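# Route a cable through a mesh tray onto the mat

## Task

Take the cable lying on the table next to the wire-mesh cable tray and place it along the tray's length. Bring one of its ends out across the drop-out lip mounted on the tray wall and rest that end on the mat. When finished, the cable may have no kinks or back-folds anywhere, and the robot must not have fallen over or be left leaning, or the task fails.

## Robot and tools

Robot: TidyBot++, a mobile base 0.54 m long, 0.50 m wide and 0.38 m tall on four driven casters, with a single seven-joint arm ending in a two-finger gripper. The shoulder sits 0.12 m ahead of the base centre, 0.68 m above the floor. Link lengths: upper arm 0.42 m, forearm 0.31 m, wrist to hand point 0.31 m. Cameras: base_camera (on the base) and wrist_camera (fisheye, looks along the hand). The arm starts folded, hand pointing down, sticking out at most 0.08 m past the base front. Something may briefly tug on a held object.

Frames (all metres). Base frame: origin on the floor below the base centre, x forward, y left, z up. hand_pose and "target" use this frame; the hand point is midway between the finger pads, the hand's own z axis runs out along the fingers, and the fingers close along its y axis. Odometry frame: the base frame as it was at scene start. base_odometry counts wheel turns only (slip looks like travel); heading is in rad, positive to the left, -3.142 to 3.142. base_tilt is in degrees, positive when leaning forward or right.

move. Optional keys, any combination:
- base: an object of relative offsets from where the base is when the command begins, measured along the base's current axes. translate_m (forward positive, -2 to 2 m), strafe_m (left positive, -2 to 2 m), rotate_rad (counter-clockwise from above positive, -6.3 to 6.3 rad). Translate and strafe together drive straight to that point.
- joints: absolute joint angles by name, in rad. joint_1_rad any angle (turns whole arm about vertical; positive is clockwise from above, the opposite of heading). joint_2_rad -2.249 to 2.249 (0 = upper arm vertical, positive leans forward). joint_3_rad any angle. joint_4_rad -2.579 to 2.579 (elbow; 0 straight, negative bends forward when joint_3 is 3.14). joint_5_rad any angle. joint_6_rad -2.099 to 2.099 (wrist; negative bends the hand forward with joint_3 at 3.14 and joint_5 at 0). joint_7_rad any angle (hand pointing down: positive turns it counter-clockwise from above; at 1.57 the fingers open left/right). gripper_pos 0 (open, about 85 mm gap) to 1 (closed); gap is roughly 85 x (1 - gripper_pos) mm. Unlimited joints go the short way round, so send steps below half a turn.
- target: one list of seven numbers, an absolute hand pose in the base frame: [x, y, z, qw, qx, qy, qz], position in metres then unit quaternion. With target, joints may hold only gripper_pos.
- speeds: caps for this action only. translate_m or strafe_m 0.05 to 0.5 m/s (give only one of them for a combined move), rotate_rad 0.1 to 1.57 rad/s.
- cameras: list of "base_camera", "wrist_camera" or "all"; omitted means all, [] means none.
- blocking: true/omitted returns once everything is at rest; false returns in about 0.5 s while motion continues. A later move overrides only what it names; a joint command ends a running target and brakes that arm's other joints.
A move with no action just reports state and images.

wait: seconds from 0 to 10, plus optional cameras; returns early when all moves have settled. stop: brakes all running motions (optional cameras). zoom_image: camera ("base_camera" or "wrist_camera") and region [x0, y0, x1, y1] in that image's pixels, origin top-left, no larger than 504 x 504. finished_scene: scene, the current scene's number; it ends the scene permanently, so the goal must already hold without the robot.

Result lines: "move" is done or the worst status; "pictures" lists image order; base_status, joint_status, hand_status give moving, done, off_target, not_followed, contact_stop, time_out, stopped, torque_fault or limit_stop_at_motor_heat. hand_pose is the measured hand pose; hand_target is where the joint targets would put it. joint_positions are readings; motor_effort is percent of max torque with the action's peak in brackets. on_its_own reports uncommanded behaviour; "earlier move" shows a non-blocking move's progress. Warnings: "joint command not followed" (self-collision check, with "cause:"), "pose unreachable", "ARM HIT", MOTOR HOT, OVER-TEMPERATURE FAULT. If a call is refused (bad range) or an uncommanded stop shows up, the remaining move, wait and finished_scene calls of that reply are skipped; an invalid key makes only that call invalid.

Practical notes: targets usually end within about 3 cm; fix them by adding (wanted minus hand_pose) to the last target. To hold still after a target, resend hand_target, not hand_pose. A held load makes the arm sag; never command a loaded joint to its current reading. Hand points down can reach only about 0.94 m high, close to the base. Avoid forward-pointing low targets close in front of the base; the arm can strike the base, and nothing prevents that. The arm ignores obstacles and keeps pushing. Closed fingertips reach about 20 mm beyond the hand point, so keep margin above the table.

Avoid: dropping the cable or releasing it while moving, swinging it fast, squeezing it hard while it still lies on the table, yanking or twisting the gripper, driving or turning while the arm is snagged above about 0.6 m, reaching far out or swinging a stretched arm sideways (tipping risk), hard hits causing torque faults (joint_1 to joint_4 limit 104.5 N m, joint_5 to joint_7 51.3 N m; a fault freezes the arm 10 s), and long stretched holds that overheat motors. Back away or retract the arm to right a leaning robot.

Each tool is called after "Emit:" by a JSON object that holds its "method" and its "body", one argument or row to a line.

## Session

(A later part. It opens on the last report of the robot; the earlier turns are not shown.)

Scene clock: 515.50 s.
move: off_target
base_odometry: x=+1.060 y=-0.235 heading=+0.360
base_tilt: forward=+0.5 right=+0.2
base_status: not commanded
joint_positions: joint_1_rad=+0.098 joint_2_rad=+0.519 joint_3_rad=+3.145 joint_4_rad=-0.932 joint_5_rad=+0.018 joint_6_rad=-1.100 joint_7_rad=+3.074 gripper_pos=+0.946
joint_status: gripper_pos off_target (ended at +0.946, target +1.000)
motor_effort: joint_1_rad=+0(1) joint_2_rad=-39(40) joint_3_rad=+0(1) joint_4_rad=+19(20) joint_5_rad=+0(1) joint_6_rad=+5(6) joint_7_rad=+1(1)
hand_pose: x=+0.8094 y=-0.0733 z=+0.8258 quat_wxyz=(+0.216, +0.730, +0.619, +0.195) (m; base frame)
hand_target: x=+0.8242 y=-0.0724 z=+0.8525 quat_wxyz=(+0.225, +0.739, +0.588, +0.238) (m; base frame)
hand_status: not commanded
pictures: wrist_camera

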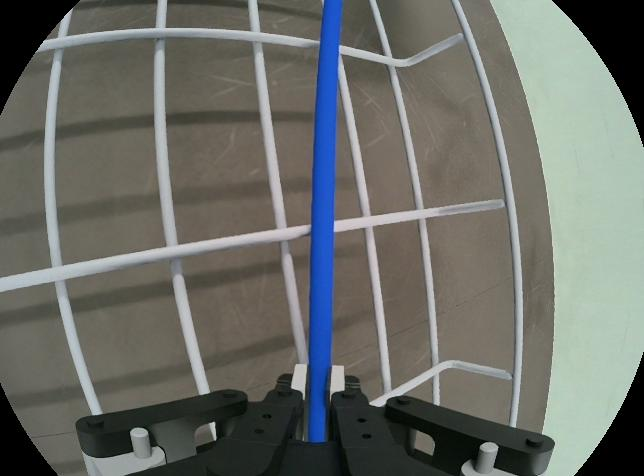

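Emit:
{"method": "move", "body": {
  "joints": {"joint_1_rad": 0.11, "joint_2_rad": 0.497, "joint_4_rad": -0.828, "joint_6_rad": -1.226, "gripper_pos": 1.0},
  "base": {"strafe_m": -0.03},
  "speeds": {"strafe_m": 0.1},
  "cameras": ["wrist_camera"]
}}

Emit:
{"method": "move", "body": {
  "joints": {"joint_1_rad": 0.11, "joint_2_rad": 0.381, "joint_4_rad": -1.055, "joint_6_rad": -1.075, "joint_7_rad": 2.97, "gripper_pos": 1.0},
  "base": {"strafe_m": -0.04},
  "speeds": {"strafe_m": 0.1},
  "cameras": ["wrist_camera"]
}}

Scene clock: 520.53 s.
move: off_target
base_odometry: x=+1.070 y=-0.263 heading=+0.360
base_tilt: forward=+0.5 right=+0.2
base_status: done
joint_positions: joint_1_rad=+0.108 joint_2_rad=+0.510 joint_3_rad=+3.142 joint_4_rad=-0.857 joint_5_rad=+0.017 joint_6_rad=-1.198 joint_7_rad=+3.074 gripper_pos=+0.946
joint_status: gripper_pos off_target (ended at +0.946, target +1.000); the others done
motor_effort: joint_1_rad=-1(4) joint_2_rad=-39(41) joint_3_rad=-1(2) joint_4_rad=+19(21) joint_5_rad=+0(2) joint_6_rad=+5(6) joint_7_rad=+1(1)
hand_pose: x=+0.7973 y=-0.0777 z=+0.8517 quat_wxyz=(+0.211, +0.734, +0.616, +0.190) (m; base frame)
hand_target: x=+0.7945 y=-0.0686 z=+0.8696 quat_wxyz=(+0.199, +0.748, +0.596, +0.212) (m; base frame)
hand_status: not commanded
pictures: wrist_camera

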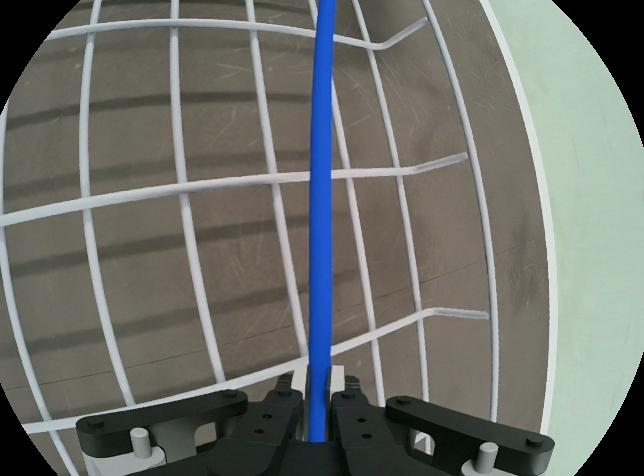

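Scene clock: 521.77 s.
move: off_target
base_odometry: x=+1.085 y=-0.301 heading=+0.361
base_tilt: forward=+0.5 right=+0.2
base_status: done
joint_positions: joint_1_rad=+0.106 joint_2_rad=+0.399 joint_3_rad=+3.141 joint_4_rad=-1.035 joint_5_rad=+0.017 joint_6_rad=-1.123 joint_7_rad=+3.016 gripper_pos=+0.946
joint_status: gripper_pos off_target (ended at +0.946, target +1.000); the others done
motor_effort: joint_1_rad=+0(4) joint_2_rad=-35(40) joint_3_rad=+0(2) joint_4_rad=+19(20) joint_5_rad=+0(1) joint_6_rad=+5(6) joint_7_rad=+1(2)
hand_pose: x=+0.7618 y=-0.0716 z=+0.8529 quat_wxyz=(+0.208, +0.750, +0.595, +0.200) (m; base frame)
hand_target: x=+0.7672 y=-0.0660 z=+0.8633 quat_wxyz=(+0.206, +0.762, +0.569, +0.232) (m; base frame)
hand_status: not commanded
pictures: wrist_camera

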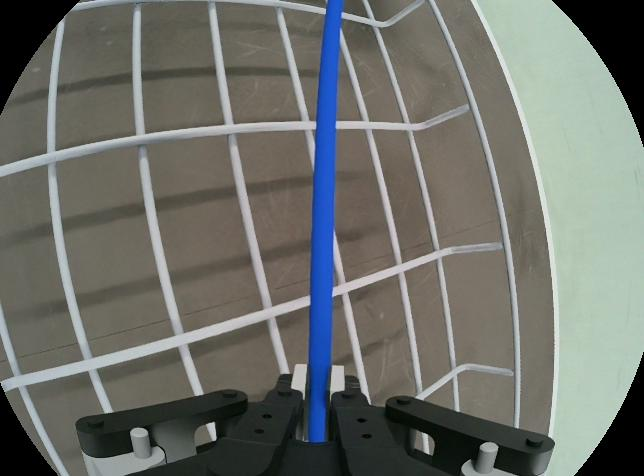

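Emit:
{"method": "move", "body": {
  "joints": {"joint_1_rad": 0.11, "joint_2_rad": 0.282, "joint_4_rad": -1.215, "joint_6_rad": -1.014, "joint_7_rad": 2.89, "gripper_pos": 1.0},
  "base": {"strafe_m": -0.04},
  "speeds": {"strafe_m": 0.1},
  "cameras": ["wrist_camera"]
}}

Scene clock: 523.90 s.
move: off_target
base_odometry: x=+1.099 y=-0.338 heading=+0.362
base_tilt: forward=+0.5 right=+0.2
base_status: done
joint_positions: joint_1_rad=+0.105 joint_2_rad=+0.298 joint_3_rad=+3.140 joint_4_rad=-1.195 joint_5_rad=+0.017 joint_6_rad=-1.063 joint_7_rad=+2.936 gripper_pos=+0.946
joint_status: gripper_pos off_target (ended at +0.946, target +1.000); the others done
motor_effort: joint_1_rad=+0(4) joint_2_rad=-32(36) joint_3_rad=+0(3) joint_4_rad=+20(21) joint_5_rad=+0(1) joint_6_rad=+5(6) joint_7_rad=+1(2)
hand_pose: x=+0.7244 y=-0.0664 z=+0.8487 quat_wxyz=(+0.199, +0.772, +0.566, +0.209) (m; base frame)
hand_target: x=+0.7300 y=-0.0621 z=+0.8577 quat_wxyz=(+0.196, +0.784, +0.538, +0.240) (m; base frame)
hand_status: not commanded
pictures: wrist_camera

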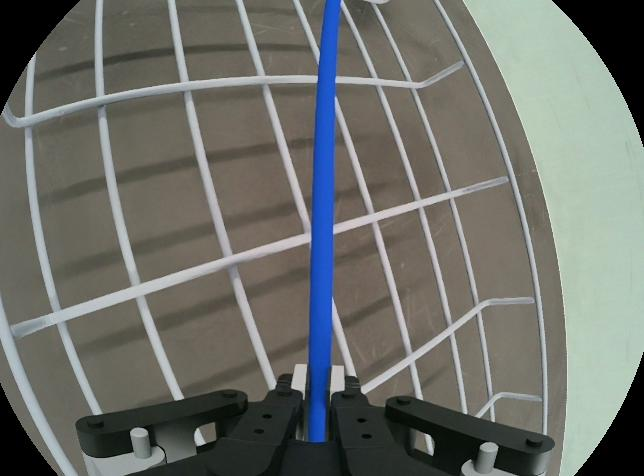

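Emit:
{"method": "move", "body": {
  "joints": {"joint_1_rad": 0.11, "joint_2_rad": 0.284, "joint_4_rad": -1.284, "joint_6_rad": -0.938, "joint_7_rad": 2.89, "gripper_pos": 1.0},
  "cameras": []
}}

Emit:
{"method": "move", "body": {
  "joints": {"gripper_pos": 0.7},
  "cameras": ["wrist_camera"]
}}

Scene clock: 526.50 s.
move: off_target
base_odometry: x=+1.099 y=-0.338 heading=+0.362
base_tilt: forward=+0.5 right=+0.2
base_status: not commanded
joint_positions: joint_1_rad=+0.105 joint_2_rad=+0.296 joint_3_rad=+3.140 joint_4_rad=-1.266 joint_5_rad=+0.017 joint_6_rad=-0.986 joint_7_rad=+2.935 gripper_pos=+0.946
joint_status: gripper_pos off_target (ended at +0.946, target +1.000); the others done
motor_effort: joint_1_rad=+0(1) joint_2_rad=-32(33) joint_3_rad=+0(1) joint_4_rad=+20(21) joint_5_rad=-1(1) joint_6_rad=+5(6) joint_7_rad=+0(2)
hand_pose: x=+0.7265 y=-0.0665 z=+0.8289 quat_wxyz=(+0.202, +0.771, +0.565, +0.212) (m; base frame)
hand_target: x=+0.7329 y=-0.0627 z=+0.8361 quat_wxyz=(+0.198, +0.784, +0.537, +0.242) (m; base frame)
hand_status: not commanded
pictures: none
No camera images: "cameras" was empty.

Scene clock: 527.20 s.
move: done
base_odometry: x=+1.099 y=-0.338 heading=+0.362
base_tilt: forward=+0.5 right=+0.2
base_status: not commanded
joint_positions: joint_1_rad=+0.105 joint_2_rad=+0.296 joint_3_rad=+3.140 joint_4_rad=-1.267 joint_5_rad=+0.017 joint_6_rad=-0.985 joint_7_rad=+2.934 gripper_pos=+0.700
joint_status: all done
motor_effort: joint_1_rad=+0(1) joint_2_rad=-32(32) joint_3_rad=+0(1) joint_4_rad=+19(20) joint_5_rad=+0(1) joint_6_rad=+4(5) joint_7_rad=+1(1)
hand_pose: x=+0.7268 y=-0.0665 z=+0.8291 quat_wxyz=(+0.202, +0.771, +0.565, +0.212) (m; base frame)
hand_target: x=+0.7329 y=-0.0627 z=+0.8361 quat_wxyz=(+0.198, +0.784, +0.537, +0.242) (m; base frame)
hand_status: not commanded
pictures: wrist_camera

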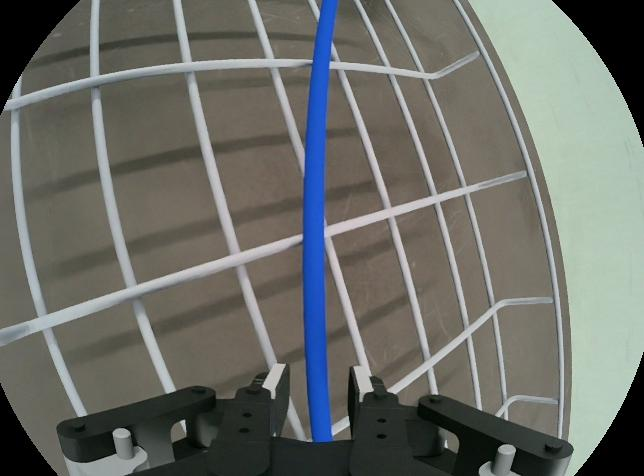

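Emit:
{"method": "move", "body": {
  "joints": {"joint_1_rad": 0.11, "joint_2_rad": 0.205, "joint_4_rad": -1.17, "joint_6_rad": -1.19},
  "cameras": []
}}

Emit:
{"method": "move", "body": {
  "joints": {"joint_1_rad": 0.0, "joint_2_rad": 0.25, "joint_4_rad": -0.75, "joint_6_rad": -1.50, "joint_7_rad": 3.16},
  "base": {"strafe_m": 0.6},
  "cameras": ["wrist_camera"]
}}

Scene clock: 530.03 s.
move: done
base_odometry: x=+1.099 y=-0.338 heading=+0.362
base_tilt: forward=+0.5 right=+0.2
base_status: not commanded
joint_positions: joint_1_rad=+0.105 joint_2_rad=+0.206 joint_3_rad=+3.140 joint_4_rad=-1.192 joint_5_rad=+0.017 joint_6_rad=-1.153 joint_7_rad=+2.934 gripper_pos=+0.700
joint_status: all done
motor_effort: joint_1_rad=+0(1) joint_2_rad=-28(35) joint_3_rad=+0(1) joint_4_rad=+19(22) joint_5_rad=-1(1) joint_6_rad=+5(6) joint_7_rad=+1(2)
hand_pose: x=+0.6846 y=-0.0625 z=+0.8892 quat_wxyz=(+0.201, +0.773, +0.564, +0.211) (m; base frame)
hand_target: x=+0.6800 y=-0.0560 z=+0.8940 quat_wxyz=(+0.179, +0.790, +0.543, +0.221) (m; base frame)
hand_status: not commanded
pictures: none
No camera images: "cameras" was empty.

Scene clock: 532.67 s.
move: done
base_odometry: x=+0.886 y=+0.223 heading=+0.363
base_tilt: forward=+0.5 right=+0.2
base_status: done
joint_positions: joint_1_rad=+0.005 joint_2_rad=+0.242 joint_3_rad=+3.142 joint_4_rad=-0.778 joint_5_rad=+0.017 joint_6_rad=-1.460 joint_7_rad=+3.115 gripper_pos=+0.700
joint_status: all done
motor_effort: joint_1_rad=+0(3) joint_2_rad=-28(31) joint_3_rad=+0(2) joint_4_rad=+17(21) joint_5_rad=+0(1) joint_6_rad=+6(6) joint_7_rad=+1(2)
hand_pose: x=+0.6789 y=-0.0068 z=+1.0092 quat_wxyz=(+0.233, +0.681, +0.657, +0.226) (m; base frame)
hand_target: x=+0.6739 y=+0.0065 z=+1.0100 quat_wxyz=(+0.219, +0.664, +0.678, +0.227) (m; base frame)
hand_status: not commanded
pictures: wrist_camera

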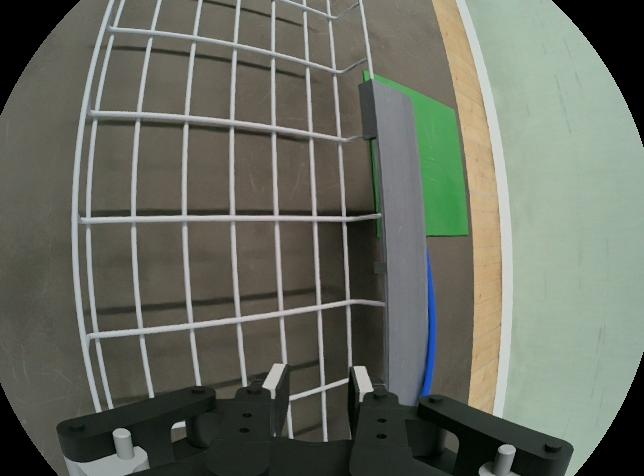

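Emit:
{"method": "zoom_image", "body": {
  "camera": "wrist_camera",
  "region": [340, 60, 500, 420]
}}

Scaled by 1.400.

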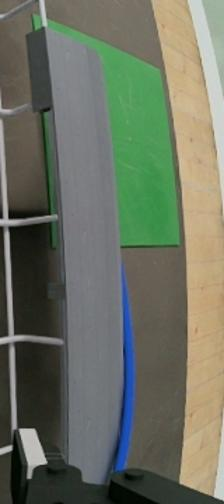

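Emit:
{"method": "move", "body": {
  "joints": {"joint_1_rad": 0.0, "joint_2_rad": 0.25, "joint_4_rad": -0.75, "joint_6_rad": -1.40, "joint_7_rad": 3.16},
  "base": {"strafe_m": 0.48},
  "cameras": ["wrist_camera"]
}}

Emit:
{"method": "zoom_image", "body": {
  "camera": "wrist_camera",
  "region": [330, 160, 530, 400]
}}

Scene clock: 541.67 s.
move: done
base_odometry: x=+0.716 y=+0.672 heading=+0.363
base_tilt: forward=+0.5 right=+0.2
base_status: done
joint_positions: joint_1_rad=-0.002 joint_2_rad=+0.242 joint_3_rad=+3.141 joint_4_rad=-0.775 joint_5_rad=+0.017 joint_6_rad=-1.401 joint_7_rad=+3.116 gripper_pos=+0.700
joint_status: all done
motor_effort: joint_1_rad=+0(2) joint_2_rad=-28(29) joint_3_rad=+0(2) joint_4_rad=+16(18) joint_5_rad=-1(1) joint_6_rad=+6(7) joint_7_rad=+1(2)
hand_pose: x=+0.6934 y=-0.0027 z=+1.0221 quat_wxyz=(+0.253, +0.670, +0.652, +0.248) (m; base frame)
hand_target: x=+0.6979 y=+0.0063 z=+1.0298 quat_wxyz=(+0.252, +0.652, +0.666, +0.260) (m; base frame)
hand_status: not commanded
pictures: wrist_camera

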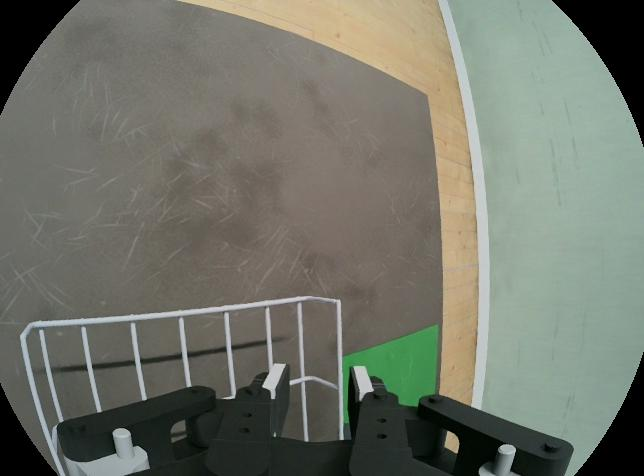

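Scaled by 2.100.

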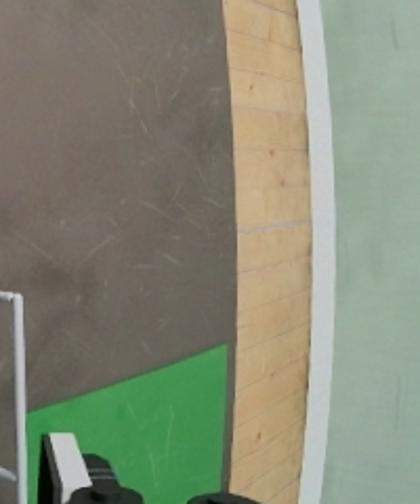

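Emit:
{"method": "move", "body": {
  "joints": {"joint_1_rad": 0.35},
  "cameras": ["wrist_camera"]
}}

Emit:
{"method": "zoom_image", "body": {
  "camera": "wrist_camera",
  "region": [330, 100, 530, 400]
}}

Scene clock: 544.93 s.
move: done
base_odometry: x=+0.716 y=+0.672 heading=+0.363
base_tilt: forward=+0.5 right=+0.2
base_status: not commanded
joint_positions: joint_1_rad=+0.337 joint_2_rad=+0.243 joint_3_rad=+3.142 joint_4_rad=-0.775 joint_5_rad=+0.017 joint_6_rad=-1.401 joint_7_rad=+3.116 gripper_pos=+0.700
joint_status: all done
motor_effort: joint_1_rad=+0(3) joint_2_rad=-28(29) joint_3_rad=+0(2) joint_4_rad=+18(18) joint_5_rad=-1(2) joint_6_rad=+5(6) joint_7_rad=+1(1)
hand_pose: x=+0.6600 y=-0.1937 z=+1.0217 quat_wxyz=(+0.291, +0.771, +0.530, +0.201) (m; base frame)
hand_target: x=+0.6650 y=-0.1925 z=+1.0298 quat_wxyz=(+0.294, +0.758, +0.542, +0.212) (m; base frame)
hand_status: not commanded
pictures: wrist_camera

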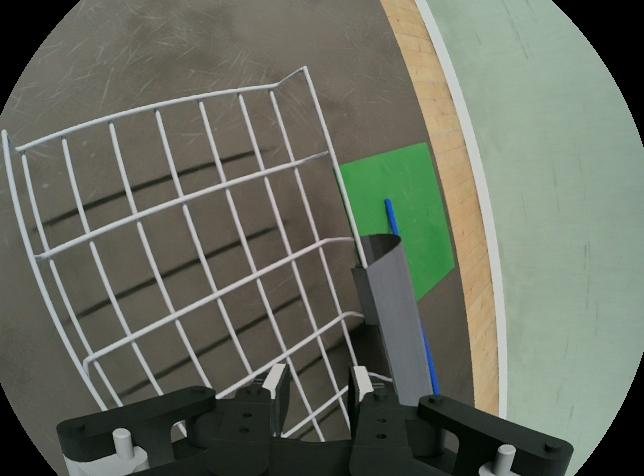

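Scaled by 1.680.

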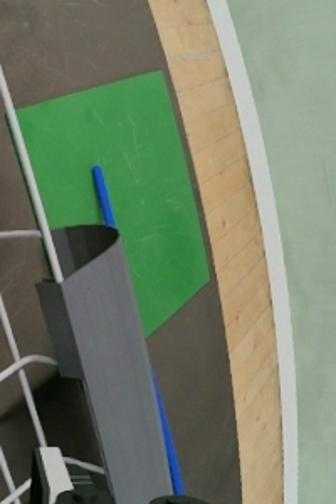

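Emit:
{"method": "zoom_image", "body": {
  "camera": "wrist_camera",
  "region": [360, 180, 430, 260]
}}

Scaled by 6.300.

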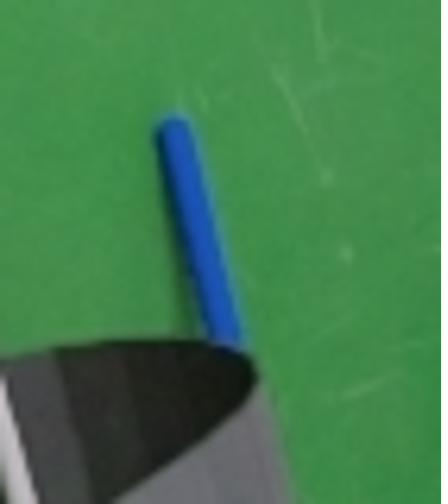

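Emit:
{"method": "move", "body": {
  "joints": {"joint_1_rad": 0.0, "joint_2_rad": 0.25, "joint_4_rad": -0.75, "joint_6_rad": -1.50, "joint_7_rad": 3.16},
  "base": {"strafe_m": -0.80},
  "cameras": ["wrist_camera"]
}}

Emit:
{"method": "zoom_image", "body": {
  "camera": "wrist_camera",
  "region": [340, 0, 560, 300]
}}

Scene clock: 553.13 s.
move: done
base_odometry: x=+1.000 y=-0.076 heading=+0.364
base_tilt: forward=+0.5 right=+0.2
base_status: done
joint_positions: joint_1_rad=+0.002 joint_2_rad=+0.246 joint_3_rad=+3.140 joint_4_rad=-0.775 joint_5_rad=+0.016 joint_6_rad=-1.461 joint_7_rad=+3.116 gripper_pos=+0.700
joint_status: all done
motor_effort: joint_1_rad=+0(4) joint_2_rad=-28(29) joint_3_rad=+0(3) joint_4_rad=+17(19) joint_5_rad=+0(2) joint_6_rad=+5(7) joint_7_rad=+1(2)
hand_pose: x=+0.6802 y=-0.0040 z=+1.0082 quat_wxyz=(+0.232, +0.679, +0.659, +0.227) (m; base frame)
hand_target: x=+0.6739 y=+0.0065 z=+1.0100 quat_wxyz=(+0.219, +0.664, +0.678, +0.227) (m; base frame)
hand_status: not commanded
pictures: wrist_camera

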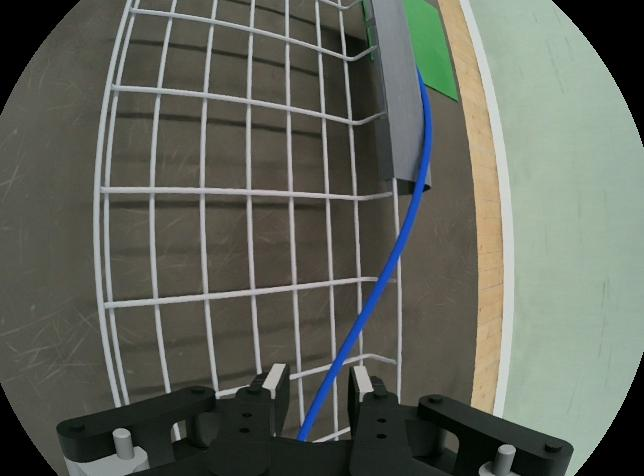

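Scaled by 1.680.

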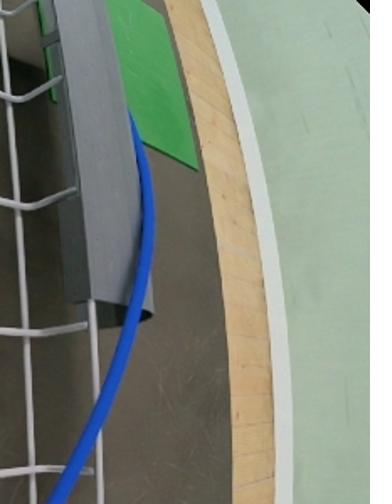

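Emit:
{"method": "move", "body": {
  "joints": {"joint_1_rad": 0.09, "joint_2_rad": 0.477, "joint_4_rad": -0.692, "joint_6_rad": -1.30, "joint_7_rad": 2.78, "gripper_pos": 0.5},
  "cameras": ["wrist_camera"]
}}

Scene clock: 570.47 s.
move: done
base_odometry: x=+1.000 y=-0.076 heading=+0.364
base_tilt: forward=+0.5 right=+0.2
base_status: not commanded
joint_positions: joint_1_rad=+0.077 joint_2_rad=+0.487 joint_3_rad=+3.140 joint_4_rad=-0.719 joint_5_rad=+0.016 joint_6_rad=-1.346 joint_7_rad=+2.825 gripper_pos=+0.500
joint_status: all done
motor_effort: joint_1_rad=+0(1) joint_2_rad=-37(43) joint_3_rad=+0(1) joint_4_rad=+18(21) joint_5_rad=+0(1) joint_6_rad=+5(6) joint_7_rad=+1(2)
hand_pose: x=+0.7805 y=-0.0535 z=+0.9074 quat_wxyz=(+0.186, +0.796, +0.532, +0.224) (m; base frame)
hand_target: x=+0.7933 y=-0.0546 z=+0.9351 quat_wxyz=(+0.192, +0.800, +0.501, +0.268) (m; base frame)
hand_status: not commanded
pictures: wrist_camera

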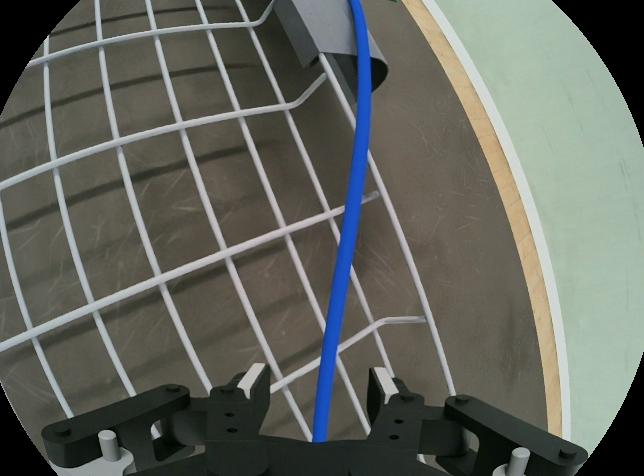

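Emit:
{"method": "move", "body": {
  "joints": {"joint_1_rad": 0.09, "joint_2_rad": 0.571, "joint_4_rad": -0.681, "joint_6_rad": -1.218, "joint_7_rad": 2.66, "gripper_pos": 0.6},
  "cameras": ["wrist_camera"]
}}

Scene clock: 574.83 s.
move: done
base_odometry: x=+1.000 y=-0.076 heading=+0.364
base_tilt: forward=+0.5 right=+0.2
base_status: not commanded
joint_positions: joint_1_rad=+0.077 joint_2_rad=+0.580 joint_3_rad=+3.140 joint_4_rad=-0.706 joint_5_rad=+0.016 joint_6_rad=-1.263 joint_7_rad=+2.705 gripper_pos=+0.600
joint_status: all done
motor_effort: joint_1_rad=+0(1) joint_2_rad=-40(44) joint_3_rad=+0(1) joint_4_rad=+18(20) joint_5_rad=+0(1) joint_6_rad=+5(6) joint_7_rad=+0(1)
hand_pose: x=+0.8228 y=-0.0567 z=+0.8637 quat_wxyz=(+0.172, +0.825, +0.483, +0.236) (m; base frame)
hand_target: x=+0.8363 y=-0.0587 z=+0.8907 quat_wxyz=(+0.176, +0.829, +0.451, +0.279) (m; base frame)
hand_status: not commanded
pictures: wrist_camera

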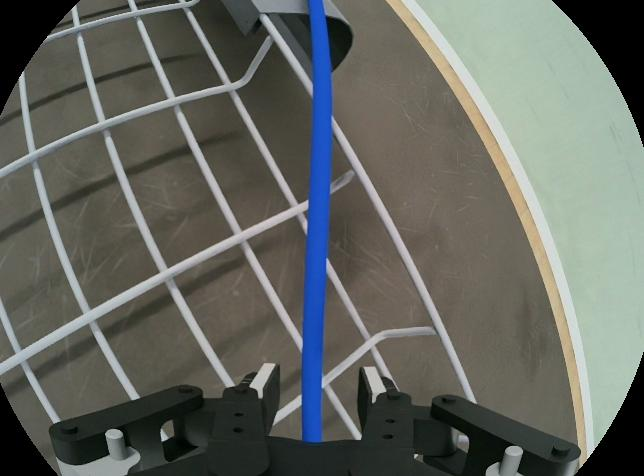

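Emit:
{"method": "move", "body": {
  "joints": {"joint_1_rad": 0.09, "joint_2_rad": 0.604, "joint_4_rad": -0.665, "joint_6_rad": -1.199, "joint_7_rad": 2.66, "gripper_pos": 0.6},
  "cameras": []
}}

Emit:
{"method": "move", "body": {
  "joints": {"gripper_pos": 1.0},
  "cameras": ["wrist_camera"]
}}

Scene clock: 577.50 s.
move: done
base_odometry: x=+1.000 y=-0.076 heading=+0.364
base_tilt: forward=+0.6 right=+0.2
base_status: not commanded
joint_positions: joint_1_rad=+0.077 joint_2_rad=+0.603 joint_3_rad=+3.140 joint_4_rad=-0.690 joint_5_rad=+0.016 joint_6_rad=-1.243 joint_7_rad=+2.704 gripper_pos=+0.600
joint_status: all done
motor_effort: joint_1_rad=+0(1) joint_2_rad=-42(43) joint_3_rad=+0(1) joint_4_rad=+19(20) joint_5_rad=-1(1) joint_6_rad=+5(6) joint_7_rad=+0(2)
hand_pose: x=+0.8347 y=-0.0575 z=+0.8586 quat_wxyz=(+0.176, +0.824, +0.482, +0.241) (m; base frame)
hand_target: x=+0.8499 y=-0.0600 z=+0.8783 quat_wxyz=(+0.176, +0.829, +0.451, +0.280) (m; base frame)
hand_status: not commanded
pictures: none
No camera images: "cameras" was empty.

Scene clock: 578.27 s.
move: off_target
base_odometry: x=+1.000 y=-0.076 heading=+0.364
base_tilt: forward=+0.5 right=+0.2
base_status: not commanded
joint_positions: joint_1_rad=+0.077 joint_2_rad=+0.603 joint_3_rad=+3.140 joint_4_rad=-0.690 joint_5_rad=+0.016 joint_6_rad=-1.243 joint_7_rad=+2.704 gripper_pos=+0.967
joint_status: gripper_pos off_target (ended at +0.967, target +1.000)
motor_effort: joint_1_rad=+0(0) joint_2_rad=-41(42) joint_3_rad=+0(1) joint_4_rad=+18(19) joint_5_rad=+0(1) joint_6_rad=+5(5) joint_7_rad=+1(2)
hand_pose: x=+0.8347 y=-0.0576 z=+0.8586 quat_wxyz=(+0.176, +0.824, +0.482, +0.241) (m; base frame)
hand_target: x=+0.8499 y=-0.0600 z=+0.8783 quat_wxyz=(+0.176, +0.829, +0.451, +0.280) (m; base frame)
hand_status: not commanded
pictures: wrist_camera

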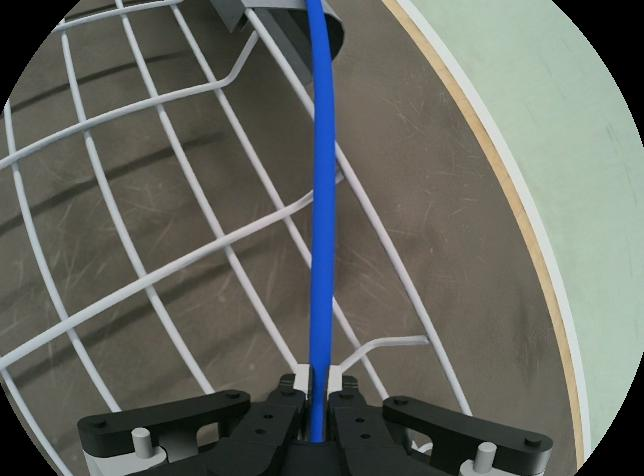

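Emit:
{"method": "move", "body": {
  "joints": {"gripper_pos": 0.7},
  "cameras": []
}}

Emit:
{"method": "move", "body": {
  "joints": {"joint_2_rad": 0.626, "joint_4_rad": -0.665, "joint_6_rad": -1.199, "gripper_pos": 0.7},
  "cameras": []
}}

Emit:
{"method": "move", "body": {
  "joints": {"gripper_pos": 1.0},
  "cameras": ["wrist_camera"]
}}

Scene clock: 581.10 s.
move: done
base_odometry: x=+1.000 y=-0.076 heading=+0.364
base_tilt: forward=+0.6 right=+0.2
base_status: not commanded
joint_positions: joint_1_rad=+0.077 joint_2_rad=+0.603 joint_3_rad=+3.140 joint_4_rad=-0.690 joint_5_rad=+0.016 joint_6_rad=-1.243 joint_7_rad=+2.704 gripper_pos=+0.700
joint_status: all done
motor_effort: joint_1_rad=+0(1) joint_2_rad=-41(42) joint_3_rad=+0(1) joint_4_rad=+18(19) joint_5_rad=+0(1) joint_6_rad=+5(5) joint_7_rad=+1(1)
hand_pose: x=+0.8347 y=-0.0576 z=+0.8586 quat_wxyz=(+0.176, +0.824, +0.482, +0.241) (m; base frame)
hand_target: x=+0.8499 y=-0.0600 z=+0.8783 quat_wxyz=(+0.176, +0.829, +0.451, +0.280) (m; base frame)
hand_status: not commanded
pictures: none
No camera images: "cameras" was empty.

Scene clock: 581.87 s.
move: done
base_odometry: x=+1.000 y=-0.076 heading=+0.364
base_tilt: forward=+0.5 right=+0.2
base_status: not commanded
joint_positions: joint_1_rad=+0.077 joint_2_rad=+0.624 joint_3_rad=+3.140 joint_4_rad=-0.690 joint_5_rad=+0.016 joint_6_rad=-1.243 joint_7_rad=+2.704 gripper_pos=+0.700
joint_status: all done
motor_effort: joint_1_rad=+0(0) joint_2_rad=-42(43) joint_3_rad=+0(1) joint_4_rad=+19(20) joint_5_rad=+0(1) joint_6_rad=+5(6) joint_7_rad=+1(1)
hand_pose: x=+0.8384 y=-0.0578 z=+0.8434 quat_wxyz=(+0.170, +0.827, +0.484, +0.233) (m; base frame)
hand_target: x=+0.8540 y=-0.0603 z=+0.8621 quat_wxyz=(+0.170, +0.832, +0.453, +0.271) (m; base frame)
hand_status: not commanded
pictures: none
No camera images: "cameras" was empty.

Scene clock: 582.57 s.
move: off_target
base_odometry: x=+1.000 y=-0.076 heading=+0.364
base_tilt: forward=+0.6 right=+0.2
base_status: not commanded
joint_positions: joint_1_rad=+0.077 joint_2_rad=+0.624 joint_3_rad=+3.140 joint_4_rad=-0.690 joint_5_rad=+0.016 joint_6_rad=-1.243 joint_7_rad=+2.704 gripper_pos=+0.933
joint_status: gripper_pos off_target (ended at +0.933, target +1.000)
motor_effort: joint_1_rad=+0(1) joint_2_rad=-42(42) joint_3_rad=+0(1) joint_4_rad=+18(20) joint_5_rad=+0(1) joint_6_rad=+4(5) joint_7_rad=+1(1)
hand_pose: x=+0.8385 y=-0.0578 z=+0.8434 quat_wxyz=(+0.170, +0.827, +0.483, +0.233) (m; base frame)
hand_target: x=+0.8540 y=-0.0603 z=+0.8621 quat_wxyz=(+0.170, +0.832, +0.453, +0.271) (m; base frame)
hand_status: not commanded
pictures: wrist_camera

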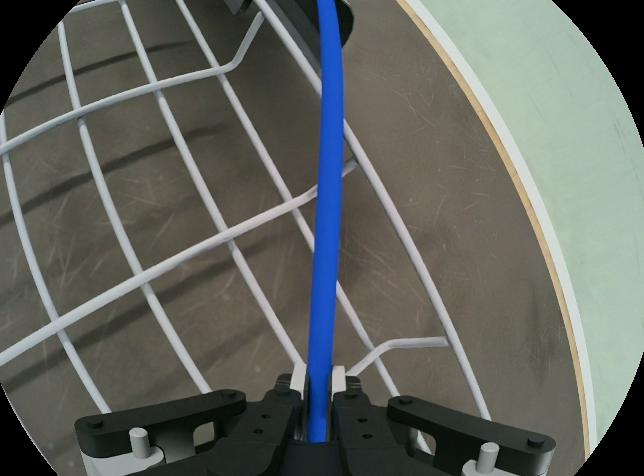

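Emit:
{"method": "move", "body": {
  "joints": {"joint_1_rad": 0.09, "joint_2_rad": 0.545, "joint_4_rad": -0.487, "joint_6_rad": -1.52, "joint_7_rad": 2.66, "gripper_pos": 1.0},
  "base": {"strafe_m": 0.03},
  "speeds": {"strafe_m": 0.08},
  "cameras": ["wrist_camera"]
}}

Emit:
{"method": "move", "body": {
  "joints": {"joint_1_rad": 0.09, "joint_2_rad": 0.432, "joint_4_rad": -0.722, "joint_6_rad": -1.357, "joint_7_rad": 2.58, "gripper_pos": 1.0},
  "base": {"strafe_m": 0.04},
  "speeds": {"strafe_m": 0.08},
  "cameras": ["wrist_camera"]
}}

Scene clock: 590.07 s.
move: off_target
base_odometry: x=+0.990 y=-0.048 heading=+0.364
base_tilt: forward=+0.6 right=+0.2
base_status: done
joint_positions: joint_1_rad=+0.086 joint_2_rad=+0.552 joint_3_rad=+3.141 joint_4_rad=-0.514 joint_5_rad=+0.016 joint_6_rad=-1.481 joint_7_rad=+2.704 gripper_pos=+0.933
joint_status: gripper_pos off_target (ended at +0.933, target +1.000); the others done
motor_effort: joint_1_rad=+0(3) joint_2_rad=-40(46) joint_3_rad=+0(2) joint_4_rad=+18(21) joint_5_rad=+0(1) joint_6_rad=+5(6) joint_7_rad=+0(2)
hand_pose: x=+0.7864 y=-0.0607 z=+0.9348 quat_wxyz=(+0.174, +0.828, +0.477, +0.236) (m; base frame)
hand_target: x=+0.7780 y=-0.0529 z=+0.9442 quat_wxyz=(+0.154, +0.839, +0.460, +0.246) (m; base frame)
hand_status: not commanded
pictures: wrist_camera

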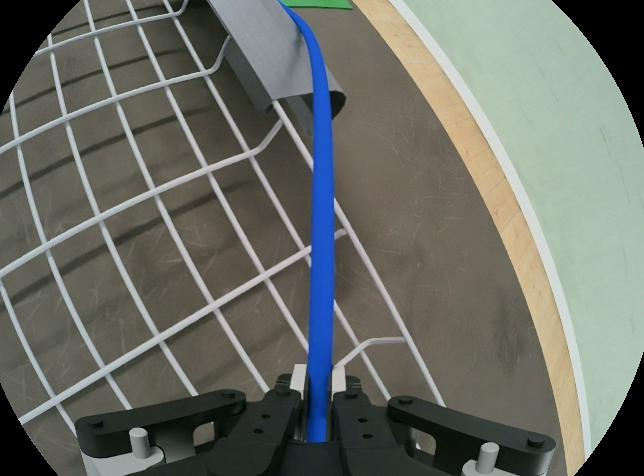

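Scene clock: 591.33 s.
move: off_target
base_odometry: x=+0.975 y=-0.010 heading=+0.363
base_tilt: forward=+0.6 right=+0.2
base_status: done
joint_positions: joint_1_rad=+0.089 joint_2_rad=+0.453 joint_3_rad=+3.141 joint_4_rad=-0.702 joint_5_rad=+0.016 joint_6_rad=-1.404 joint_7_rad=+2.626 gripper_pos=+0.933
joint_status: gripper_pos off_target (ended at +0.933, target +1.000); the others done
motor_effort: joint_1_rad=+0(4) joint_2_rad=-37(40) joint_3_rad=+0(1) joint_4_rad=+18(19) joint_5_rad=+0(2) joint_6_rad=+5(6) joint_7_rad=+1(2)
hand_pose: x=+0.7591 y=-0.0603 z=+0.9272 quat_wxyz=(+0.162, +0.848, +0.444, +0.237) (m; base frame)
hand_target: x=+0.7641 y=-0.0519 z=+0.9398 quat_wxyz=(+0.154, +0.852, +0.422, +0.269) (m; base frame)
hand_status: not commanded
pictures: wrist_camera

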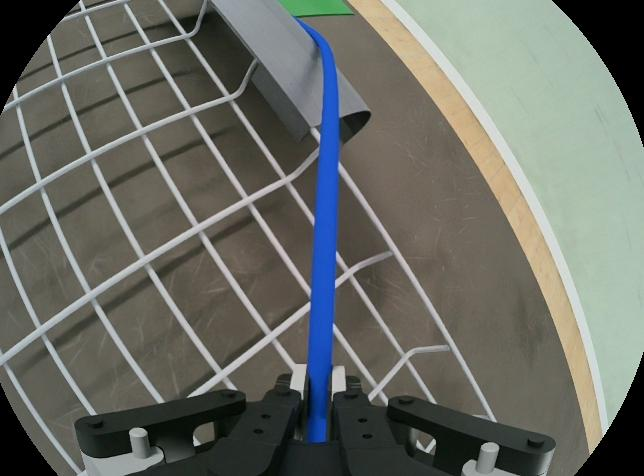

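Emit:
{"method": "move", "body": {
  "joints": {"joint_1_rad": 0.09, "joint_2_rad": 0.313, "joint_4_rad": -0.94, "joint_6_rad": -1.257, "joint_7_rad": 2.50, "gripper_pos": 1.0},
  "base": {"strafe_m": 0.05},
  "speeds": {"strafe_m": 0.08},
  "cameras": ["wrist_camera"]
}}

Scene clock: 594.93 s.
move: off_target
base_odometry: x=+0.958 y=+0.036 heading=+0.363
base_tilt: forward=+0.5 right=+0.2
base_status: done
joint_positions: joint_1_rad=+0.090 joint_2_rad=+0.330 joint_3_rad=+3.141 joint_4_rad=-0.920 joint_5_rad=+0.016 joint_6_rad=-1.306 joint_7_rad=+2.546 gripper_pos=+0.933
joint_status: gripper_pos off_target (ended at +0.933, target +1.000); the others done
motor_effort: joint_1_rad=+0(4) joint_2_rad=-33(37) joint_3_rad=+0(2) joint_4_rad=+19(20) joint_5_rad=+0(2) joint_6_rad=+5(6) joint_7_rad=+0(2)
hand_pose: x=+0.7230 y=-0.0580 z=+0.9195 quat_wxyz=(+0.153, +0.865, +0.410, +0.244) (m; base frame)
hand_target: x=+0.7291 y=-0.0490 z=+0.9292 quat_wxyz=(+0.143, +0.868, +0.386, +0.276) (m; base frame)
hand_status: not commanded
pictures: wrist_camera

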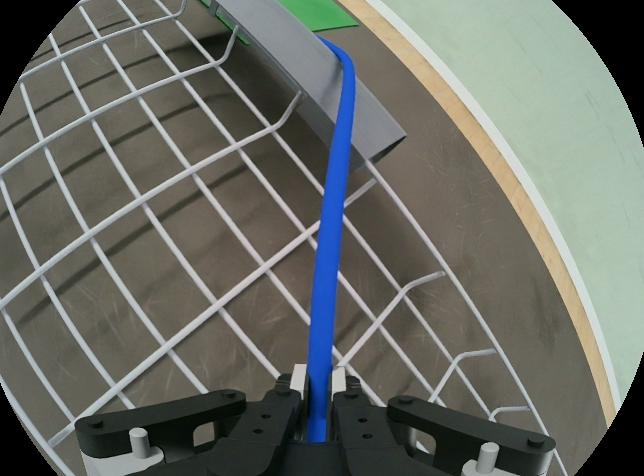

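Emit:
{"method": "move", "body": {
  "joints": {"joint_1_rad": 0.09, "joint_2_rad": 0.28, "joint_4_rad": -1.088, "joint_6_rad": -1.19, "joint_7_rad": 2.50, "gripper_pos": 1.0},
  "base": {"strafe_m": 0.035},
  "speeds": {"strafe_m": 0.08},
  "cameras": ["wrist_camera"]
}}

Emit:
{"method": "move", "body": {
  "joints": {"joint_1_rad": 0.09, "joint_2_rad": 0.272, "joint_4_rad": -1.253, "joint_6_rad": -1.062, "joint_7_rad": 2.50, "gripper_pos": 1.0},
  "cameras": ["wrist_camera"]
}}

Scene clock: 600.37 s.
move: off_target
base_odometry: x=+0.945 y=+0.069 heading=+0.364
base_tilt: forward=+0.5 right=+0.2
base_status: done
joint_positions: joint_1_rad=+0.091 joint_2_rad=+0.302 joint_3_rad=+3.142 joint_4_rad=-1.069 joint_5_rad=+0.016 joint_6_rad=-1.237 joint_7_rad=+2.544 gripper_pos=+0.933
joint_status: gripper_pos off_target (ended at +0.933, target +1.000); the others done
motor_effort: joint_1_rad=-1(4) joint_2_rad=-32(33) joint_3_rad=+0(2) joint_4_rad=+18(20) joint_5_rad=+0(2) joint_6_rad=+4(6) joint_7_rad=+1(2)
hand_pose: x=+0.7079 y=-0.0576 z=+0.8783 quat_wxyz=(+0.141, +0.872, +0.412, +0.223) (m; base frame)
hand_target: x=+0.7129 y=-0.0477 z=+0.8898 quat_wxyz=(+0.132, +0.875, +0.388, +0.256) (m; base frame)
hand_status: not commanded
pictures: wrist_camera

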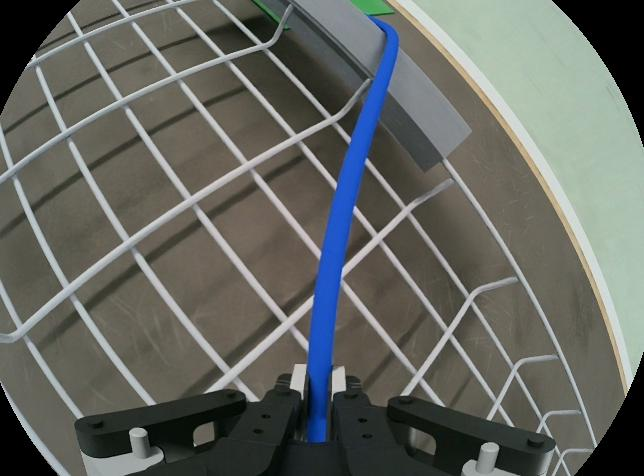

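Scene clock: 601.47 s.
move: off_target
base_odometry: x=+0.945 y=+0.069 heading=+0.364
base_tilt: forward=+0.5 right=+0.2
base_status: not commanded
joint_positions: joint_1_rad=+0.091 joint_2_rad=+0.287 joint_3_rad=+3.142 joint_4_rad=-1.232 joint_5_rad=+0.016 joint_6_rad=-1.110 joint_7_rad=+2.544 gripper_pos=+0.933
joint_status: gripper_pos off_target (ended at +0.933, target +1.000); the others done
motor_effort: joint_1_rad=-1(2) joint_2_rad=-31(34) joint_3_rad=+0(1) joint_4_rad=+19(20) joint_5_rad=-1(1) joint_6_rad=+4(5) joint_7_rad=+1(1)
hand_pose: x=+0.7019 y=-0.0568 z=+0.8302 quat_wxyz=(+0.135, +0.874, +0.414, +0.214) (m; base frame)
hand_target: x=+0.7082 y=-0.0476 z=+0.8369 quat_wxyz=(+0.126, +0.880, +0.389, +0.243) (m; base frame)
hand_status: not commanded
pictures: wrist_camera

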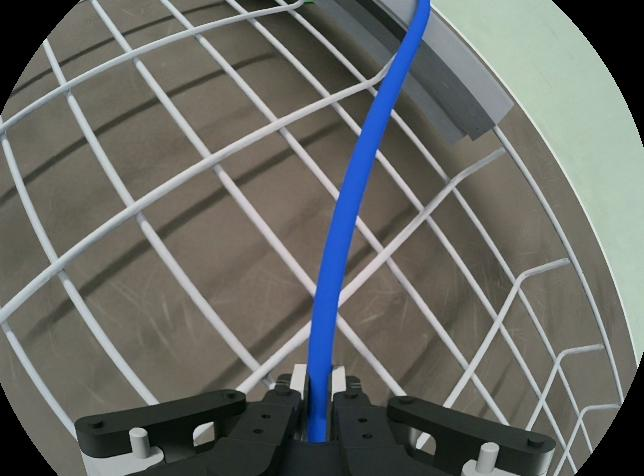

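Emit:
{"method": "move", "body": {
  "joints": {"gripper_pos": 0.7},
  "cameras": ["wrist_camera"]
}}

Scene clock: 603.27 s.
move: done
base_odometry: x=+0.945 y=+0.069 heading=+0.364
base_tilt: forward=+0.5 right=+0.2
base_status: not commanded
joint_positions: joint_1_rad=+0.091 joint_2_rad=+0.287 joint_3_rad=+3.142 joint_4_rad=-1.232 joint_5_rad=+0.016 joint_6_rad=-1.108 joint_7_rad=+2.544 gripper_pos=+0.700
joint_status: all done
motor_effort: joint_1_rad=+0(1) joint_2_rad=-31(32) joint_3_rad=+0(1) joint_4_rad=+19(20) joint_5_rad=+0(1) joint_6_rad=+5(5) joint_7_rad=+1(1)
hand_pose: x=+0.7025 y=-0.0568 z=+0.8305 quat_wxyz=(+0.136, +0.874, +0.414, +0.215) (m; base frame)
hand_target: x=+0.7082 y=-0.0476 z=+0.8369 quat_wxyz=(+0.126, +0.880, +0.389, +0.243) (m; base frame)
hand_status: not commanded
pictures: wrist_camera

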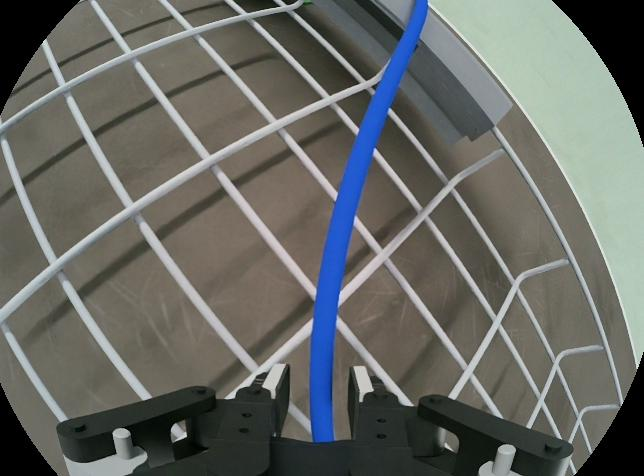

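Emit:
{"method": "move", "body": {
  "joints": {"joint_1_rad": 0.09, "joint_2_rad": 0.18, "joint_4_rad": -1.17, "joint_6_rad": -1.23, "gripper_pos": 0.6},
  "cameras": []
}}

Emit:
{"method": "move", "body": {
  "joints": {"joint_1_rad": 0.0, "joint_2_rad": 0.25, "joint_4_rad": -0.75, "joint_6_rad": -1.50, "joint_7_rad": 3.16},
  "cameras": ["wrist_camera"]
}}

Scene clock: 606.03 s.
move: done
base_odometry: x=+0.945 y=+0.069 heading=+0.364
base_tilt: forward=+0.5 right=+0.2
base_status: not commanded
joint_positions: joint_1_rad=+0.091 joint_2_rad=+0.180 joint_3_rad=+3.142 joint_4_rad=-1.190 joint_5_rad=+0.016 joint_6_rad=-1.200 joint_7_rad=+2.544 gripper_pos=+0.600
joint_status: all done
motor_effort: joint_1_rad=+0(1) joint_2_rad=-27(34) joint_3_rad=+0(1) joint_4_rad=+18(21) joint_5_rad=+0(1) joint_6_rad=+5(6) joint_7_rad=+1(1)
hand_pose: x=+0.6682 y=-0.0539 z=+0.8967 quat_wxyz=(+0.150, +0.867, +0.410, +0.239) (m; base frame)
hand_target: x=+0.6652 y=-0.0432 z=+0.9012 quat_wxyz=(+0.127, +0.878, +0.390, +0.247) (m; base frame)
hand_status: not commanded
pictures: none
No camera images: "cameras" was empty.

Scene clock: 607.97 s.
move: done
base_odometry: x=+0.945 y=+0.069 heading=+0.364
base_tilt: forward=+0.5 right=+0.2
base_status: not commanded
joint_positions: joint_1_rad=+0.018 joint_2_rad=+0.241 joint_3_rad=+3.142 joint_4_rad=-0.778 joint_5_rad=+0.016 joint_6_rad=-1.459 joint_7_rad=+3.114 gripper_pos=+0.600
joint_status: all done
motor_effort: joint_1_rad=+0(1) joint_2_rad=-27(28) joint_3_rad=+0(1) joint_4_rad=+17(20) joint_5_rad=-1(1) joint_6_rad=+6(6) joint_7_rad=+0(2)
hand_pose: x=+0.6787 y=-0.0141 z=+1.0095 quat_wxyz=(+0.235, +0.685, +0.652, +0.225) (m; base frame)
hand_target: x=+0.6739 y=+0.0065 z=+1.0100 quat_wxyz=(+0.219, +0.664, +0.678, +0.227) (m; base frame)
hand_status: not commanded
pictures: wrist_camera

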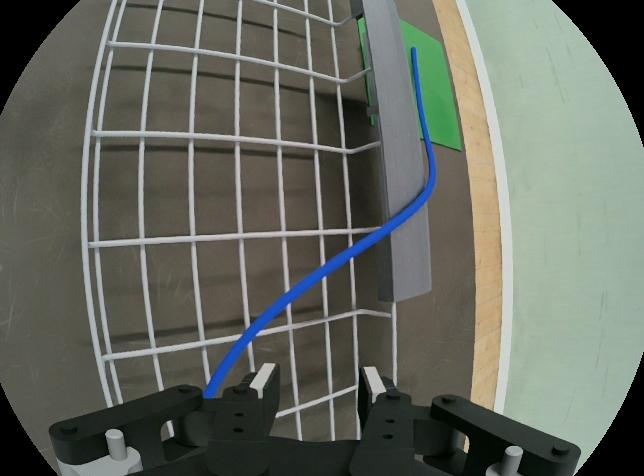

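Emit:
{"method": "zoom_image", "body": {
  "camera": "wrist_camera",
  "region": [340, 20, 500, 320]
}}

Scaled by 1.680.

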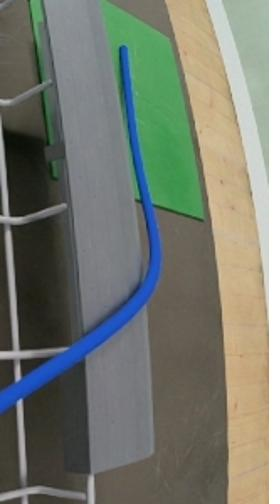

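Emit:
{"method": "zoom_image", "body": {
  "camera": "wrist_camera",
  "region": [395, 30, 465, 130]
}}

Scaled by 5.040.

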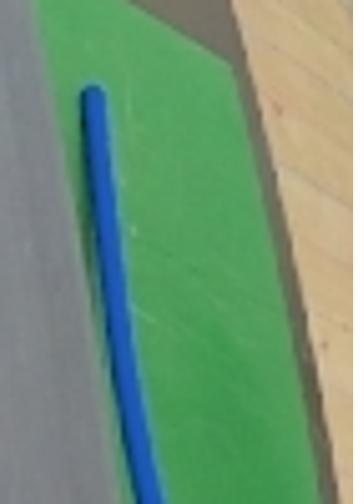

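Emit:
{"method": "move", "body": {
  "base": {"strafe_m": -0.42},
  "cameras": ["wrist_camera"]
}}

Scene clock: 618.30 s.
move: done
base_odometry: x=+1.095 y=-0.323 heading=+0.364
base_tilt: forward=+0.5 right=+0.2
base_status: done
joint_positions: joint_1_rad=+0.005 joint_2_rad=+0.242 joint_3_rad=+3.144 joint_4_rad=-0.778 joint_5_rad=+0.016 joint_6_rad=-1.461 joint_7_rad=+3.116 gripper_pos=+0.600
joint_status: not commanded
motor_effort: joint_1_rad=+0(3) joint_2_rad=-27(29) joint_3_rad=+0(2) joint_4_rad=+16(18) joint_5_rad=-1(1) joint_6_rad=+5(6) joint_7_rad=+1(1)
hand_pose: x=+0.6788 y=-0.0079 z=+1.0086 quat_wxyz=(+0.233, +0.681, +0.656, +0.225) (m; base frame)
hand_target: x=+0.6739 y=+0.0065 z=+1.0100 quat_wxyz=(+0.219, +0.664, +0.678, +0.227) (m; base frame)
hand_status: not commanded
pictures: wrist_camera

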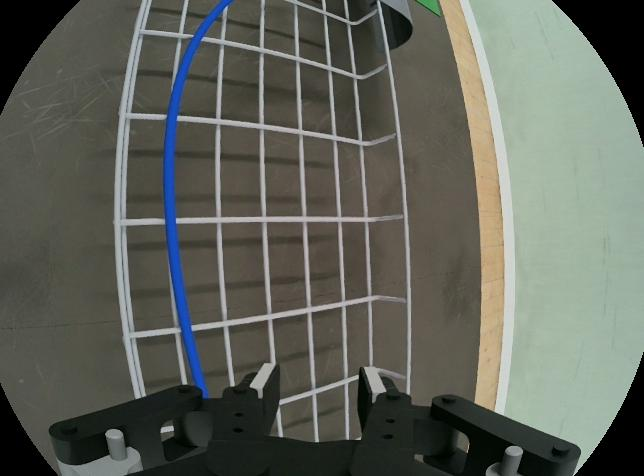

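Emit:
{"method": "move", "body": {
  "base": {"strafe_m": -0.3},
  "cameras": ["wrist_camera"]
}}

Scene clock: 621.97 s.
move: done
base_odometry: x=+1.202 y=-0.604 heading=+0.365
base_tilt: forward=+0.5 right=+0.2
base_status: done
joint_positions: joint_1_rad=+0.006 joint_2_rad=+0.243 joint_3_rad=+3.146 joint_4_rad=-0.778 joint_5_rad=+0.016 joint_6_rad=-1.461 joint_7_rad=+3.116 gripper_pos=+0.600
joint_status: not commanded
motor_effort: joint_1_rad=+0(3) joint_2_rad=-27(29) joint_3_rad=+0(2) joint_4_rad=+17(18) joint_5_rad=+0(1) joint_6_rad=+5(6) joint_7_rad=+1(1)
hand_pose: x=+0.6788 y=-0.0086 z=+1.0084 quat_wxyz=(+0.233, +0.682, +0.656, +0.225) (m; base frame)
hand_target: x=+0.6739 y=+0.0065 z=+1.0100 quat_wxyz=(+0.219, +0.664, +0.678, +0.227) (m; base frame)
hand_status: not commanded
pictures: wrist_camera

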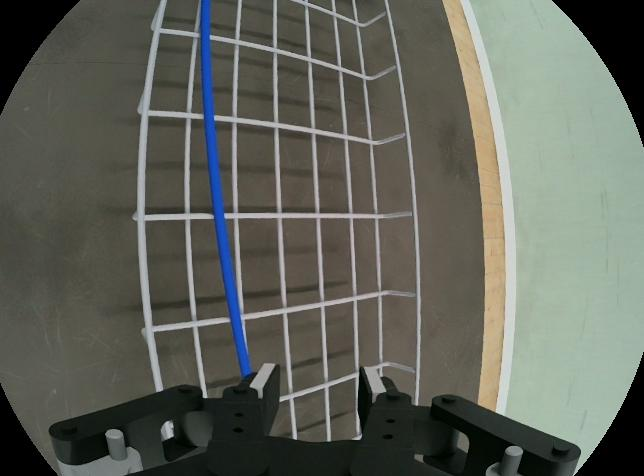

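Emit:
{"method": "move", "body": {
  "base": {"strafe_m": -0.35},
  "cameras": ["wrist_camera"]
}}

Scene clock: 625.77 s.
move: done
base_odometry: x=+1.327 y=-0.931 heading=+0.366
base_tilt: forward=+0.5 right=+0.2
base_status: done
joint_positions: joint_1_rad=+0.006 joint_2_rad=+0.243 joint_3_rad=+3.146 joint_4_rad=-0.778 joint_5_rad=+0.016 joint_6_rad=-1.462 joint_7_rad=+3.116 gripper_pos=+0.600
joint_status: not commanded
motor_effort: joint_1_rad=+0(3) joint_2_rad=-27(29) joint_3_rad=+0(2) joint_4_rad=+17(18) joint_5_rad=+0(1) joint_6_rad=+5(6) joint_7_rad=+1(1)
hand_pose: x=+0.6788 y=-0.0090 z=+1.0082 quat_wxyz=(+0.233, +0.682, +0.656, +0.225) (m; base frame)
hand_target: x=+0.6739 y=+0.0065 z=+1.0100 quat_wxyz=(+0.219, +0.664, +0.678, +0.227) (m; base frame)
hand_status: not commanded
pictures: wrist_camera

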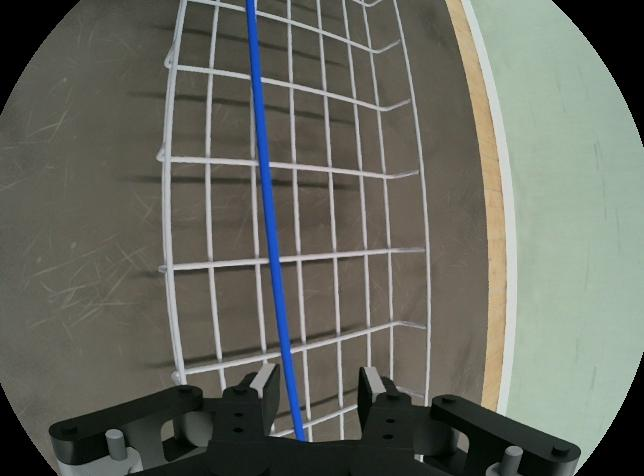

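Emit:
{"method": "move", "body": {
  "base": {"strafe_m": -0.4},
  "cameras": ["wrist_camera"]
}}

Scene clock: 629.37 s.
move: done
base_odometry: x=+1.470 y=-1.305 heading=+0.366
base_tilt: forward=+0.5 right=+0.2
base_status: done
joint_positions: joint_1_rad=+0.006 joint_2_rad=+0.243 joint_3_rad=+3.147 joint_4_rad=-0.778 joint_5_rad=+0.016 joint_6_rad=-1.462 joint_7_rad=+3.116 gripper_pos=+0.600
joint_status: not commanded
motor_effort: joint_1_rad=+0(3) joint_2_rad=-28(28) joint_3_rad=+1(2) joint_4_rad=+17(18) joint_5_rad=+0(2) joint_6_rad=+5(6) joint_7_rad=+1(1)
hand_pose: x=+0.6789 y=-0.0096 z=+1.0081 quat_wxyz=(+0.233, +0.683, +0.655, +0.224) (m; base frame)
hand_target: x=+0.6739 y=+0.0065 z=+1.0100 quat_wxyz=(+0.219, +0.664, +0.678, +0.227) (m; base frame)
hand_status: not commanded
pictures: wrist_camera

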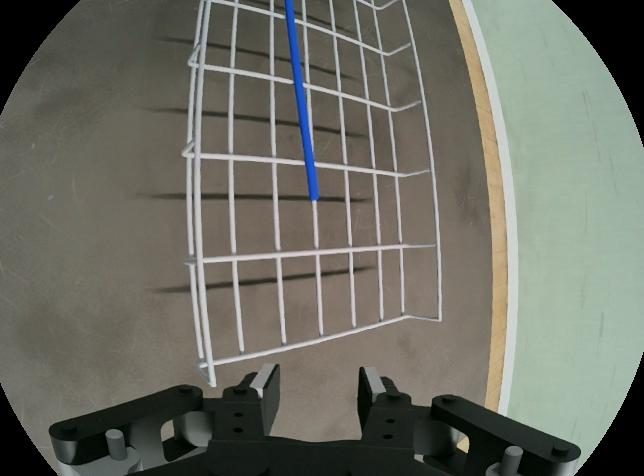

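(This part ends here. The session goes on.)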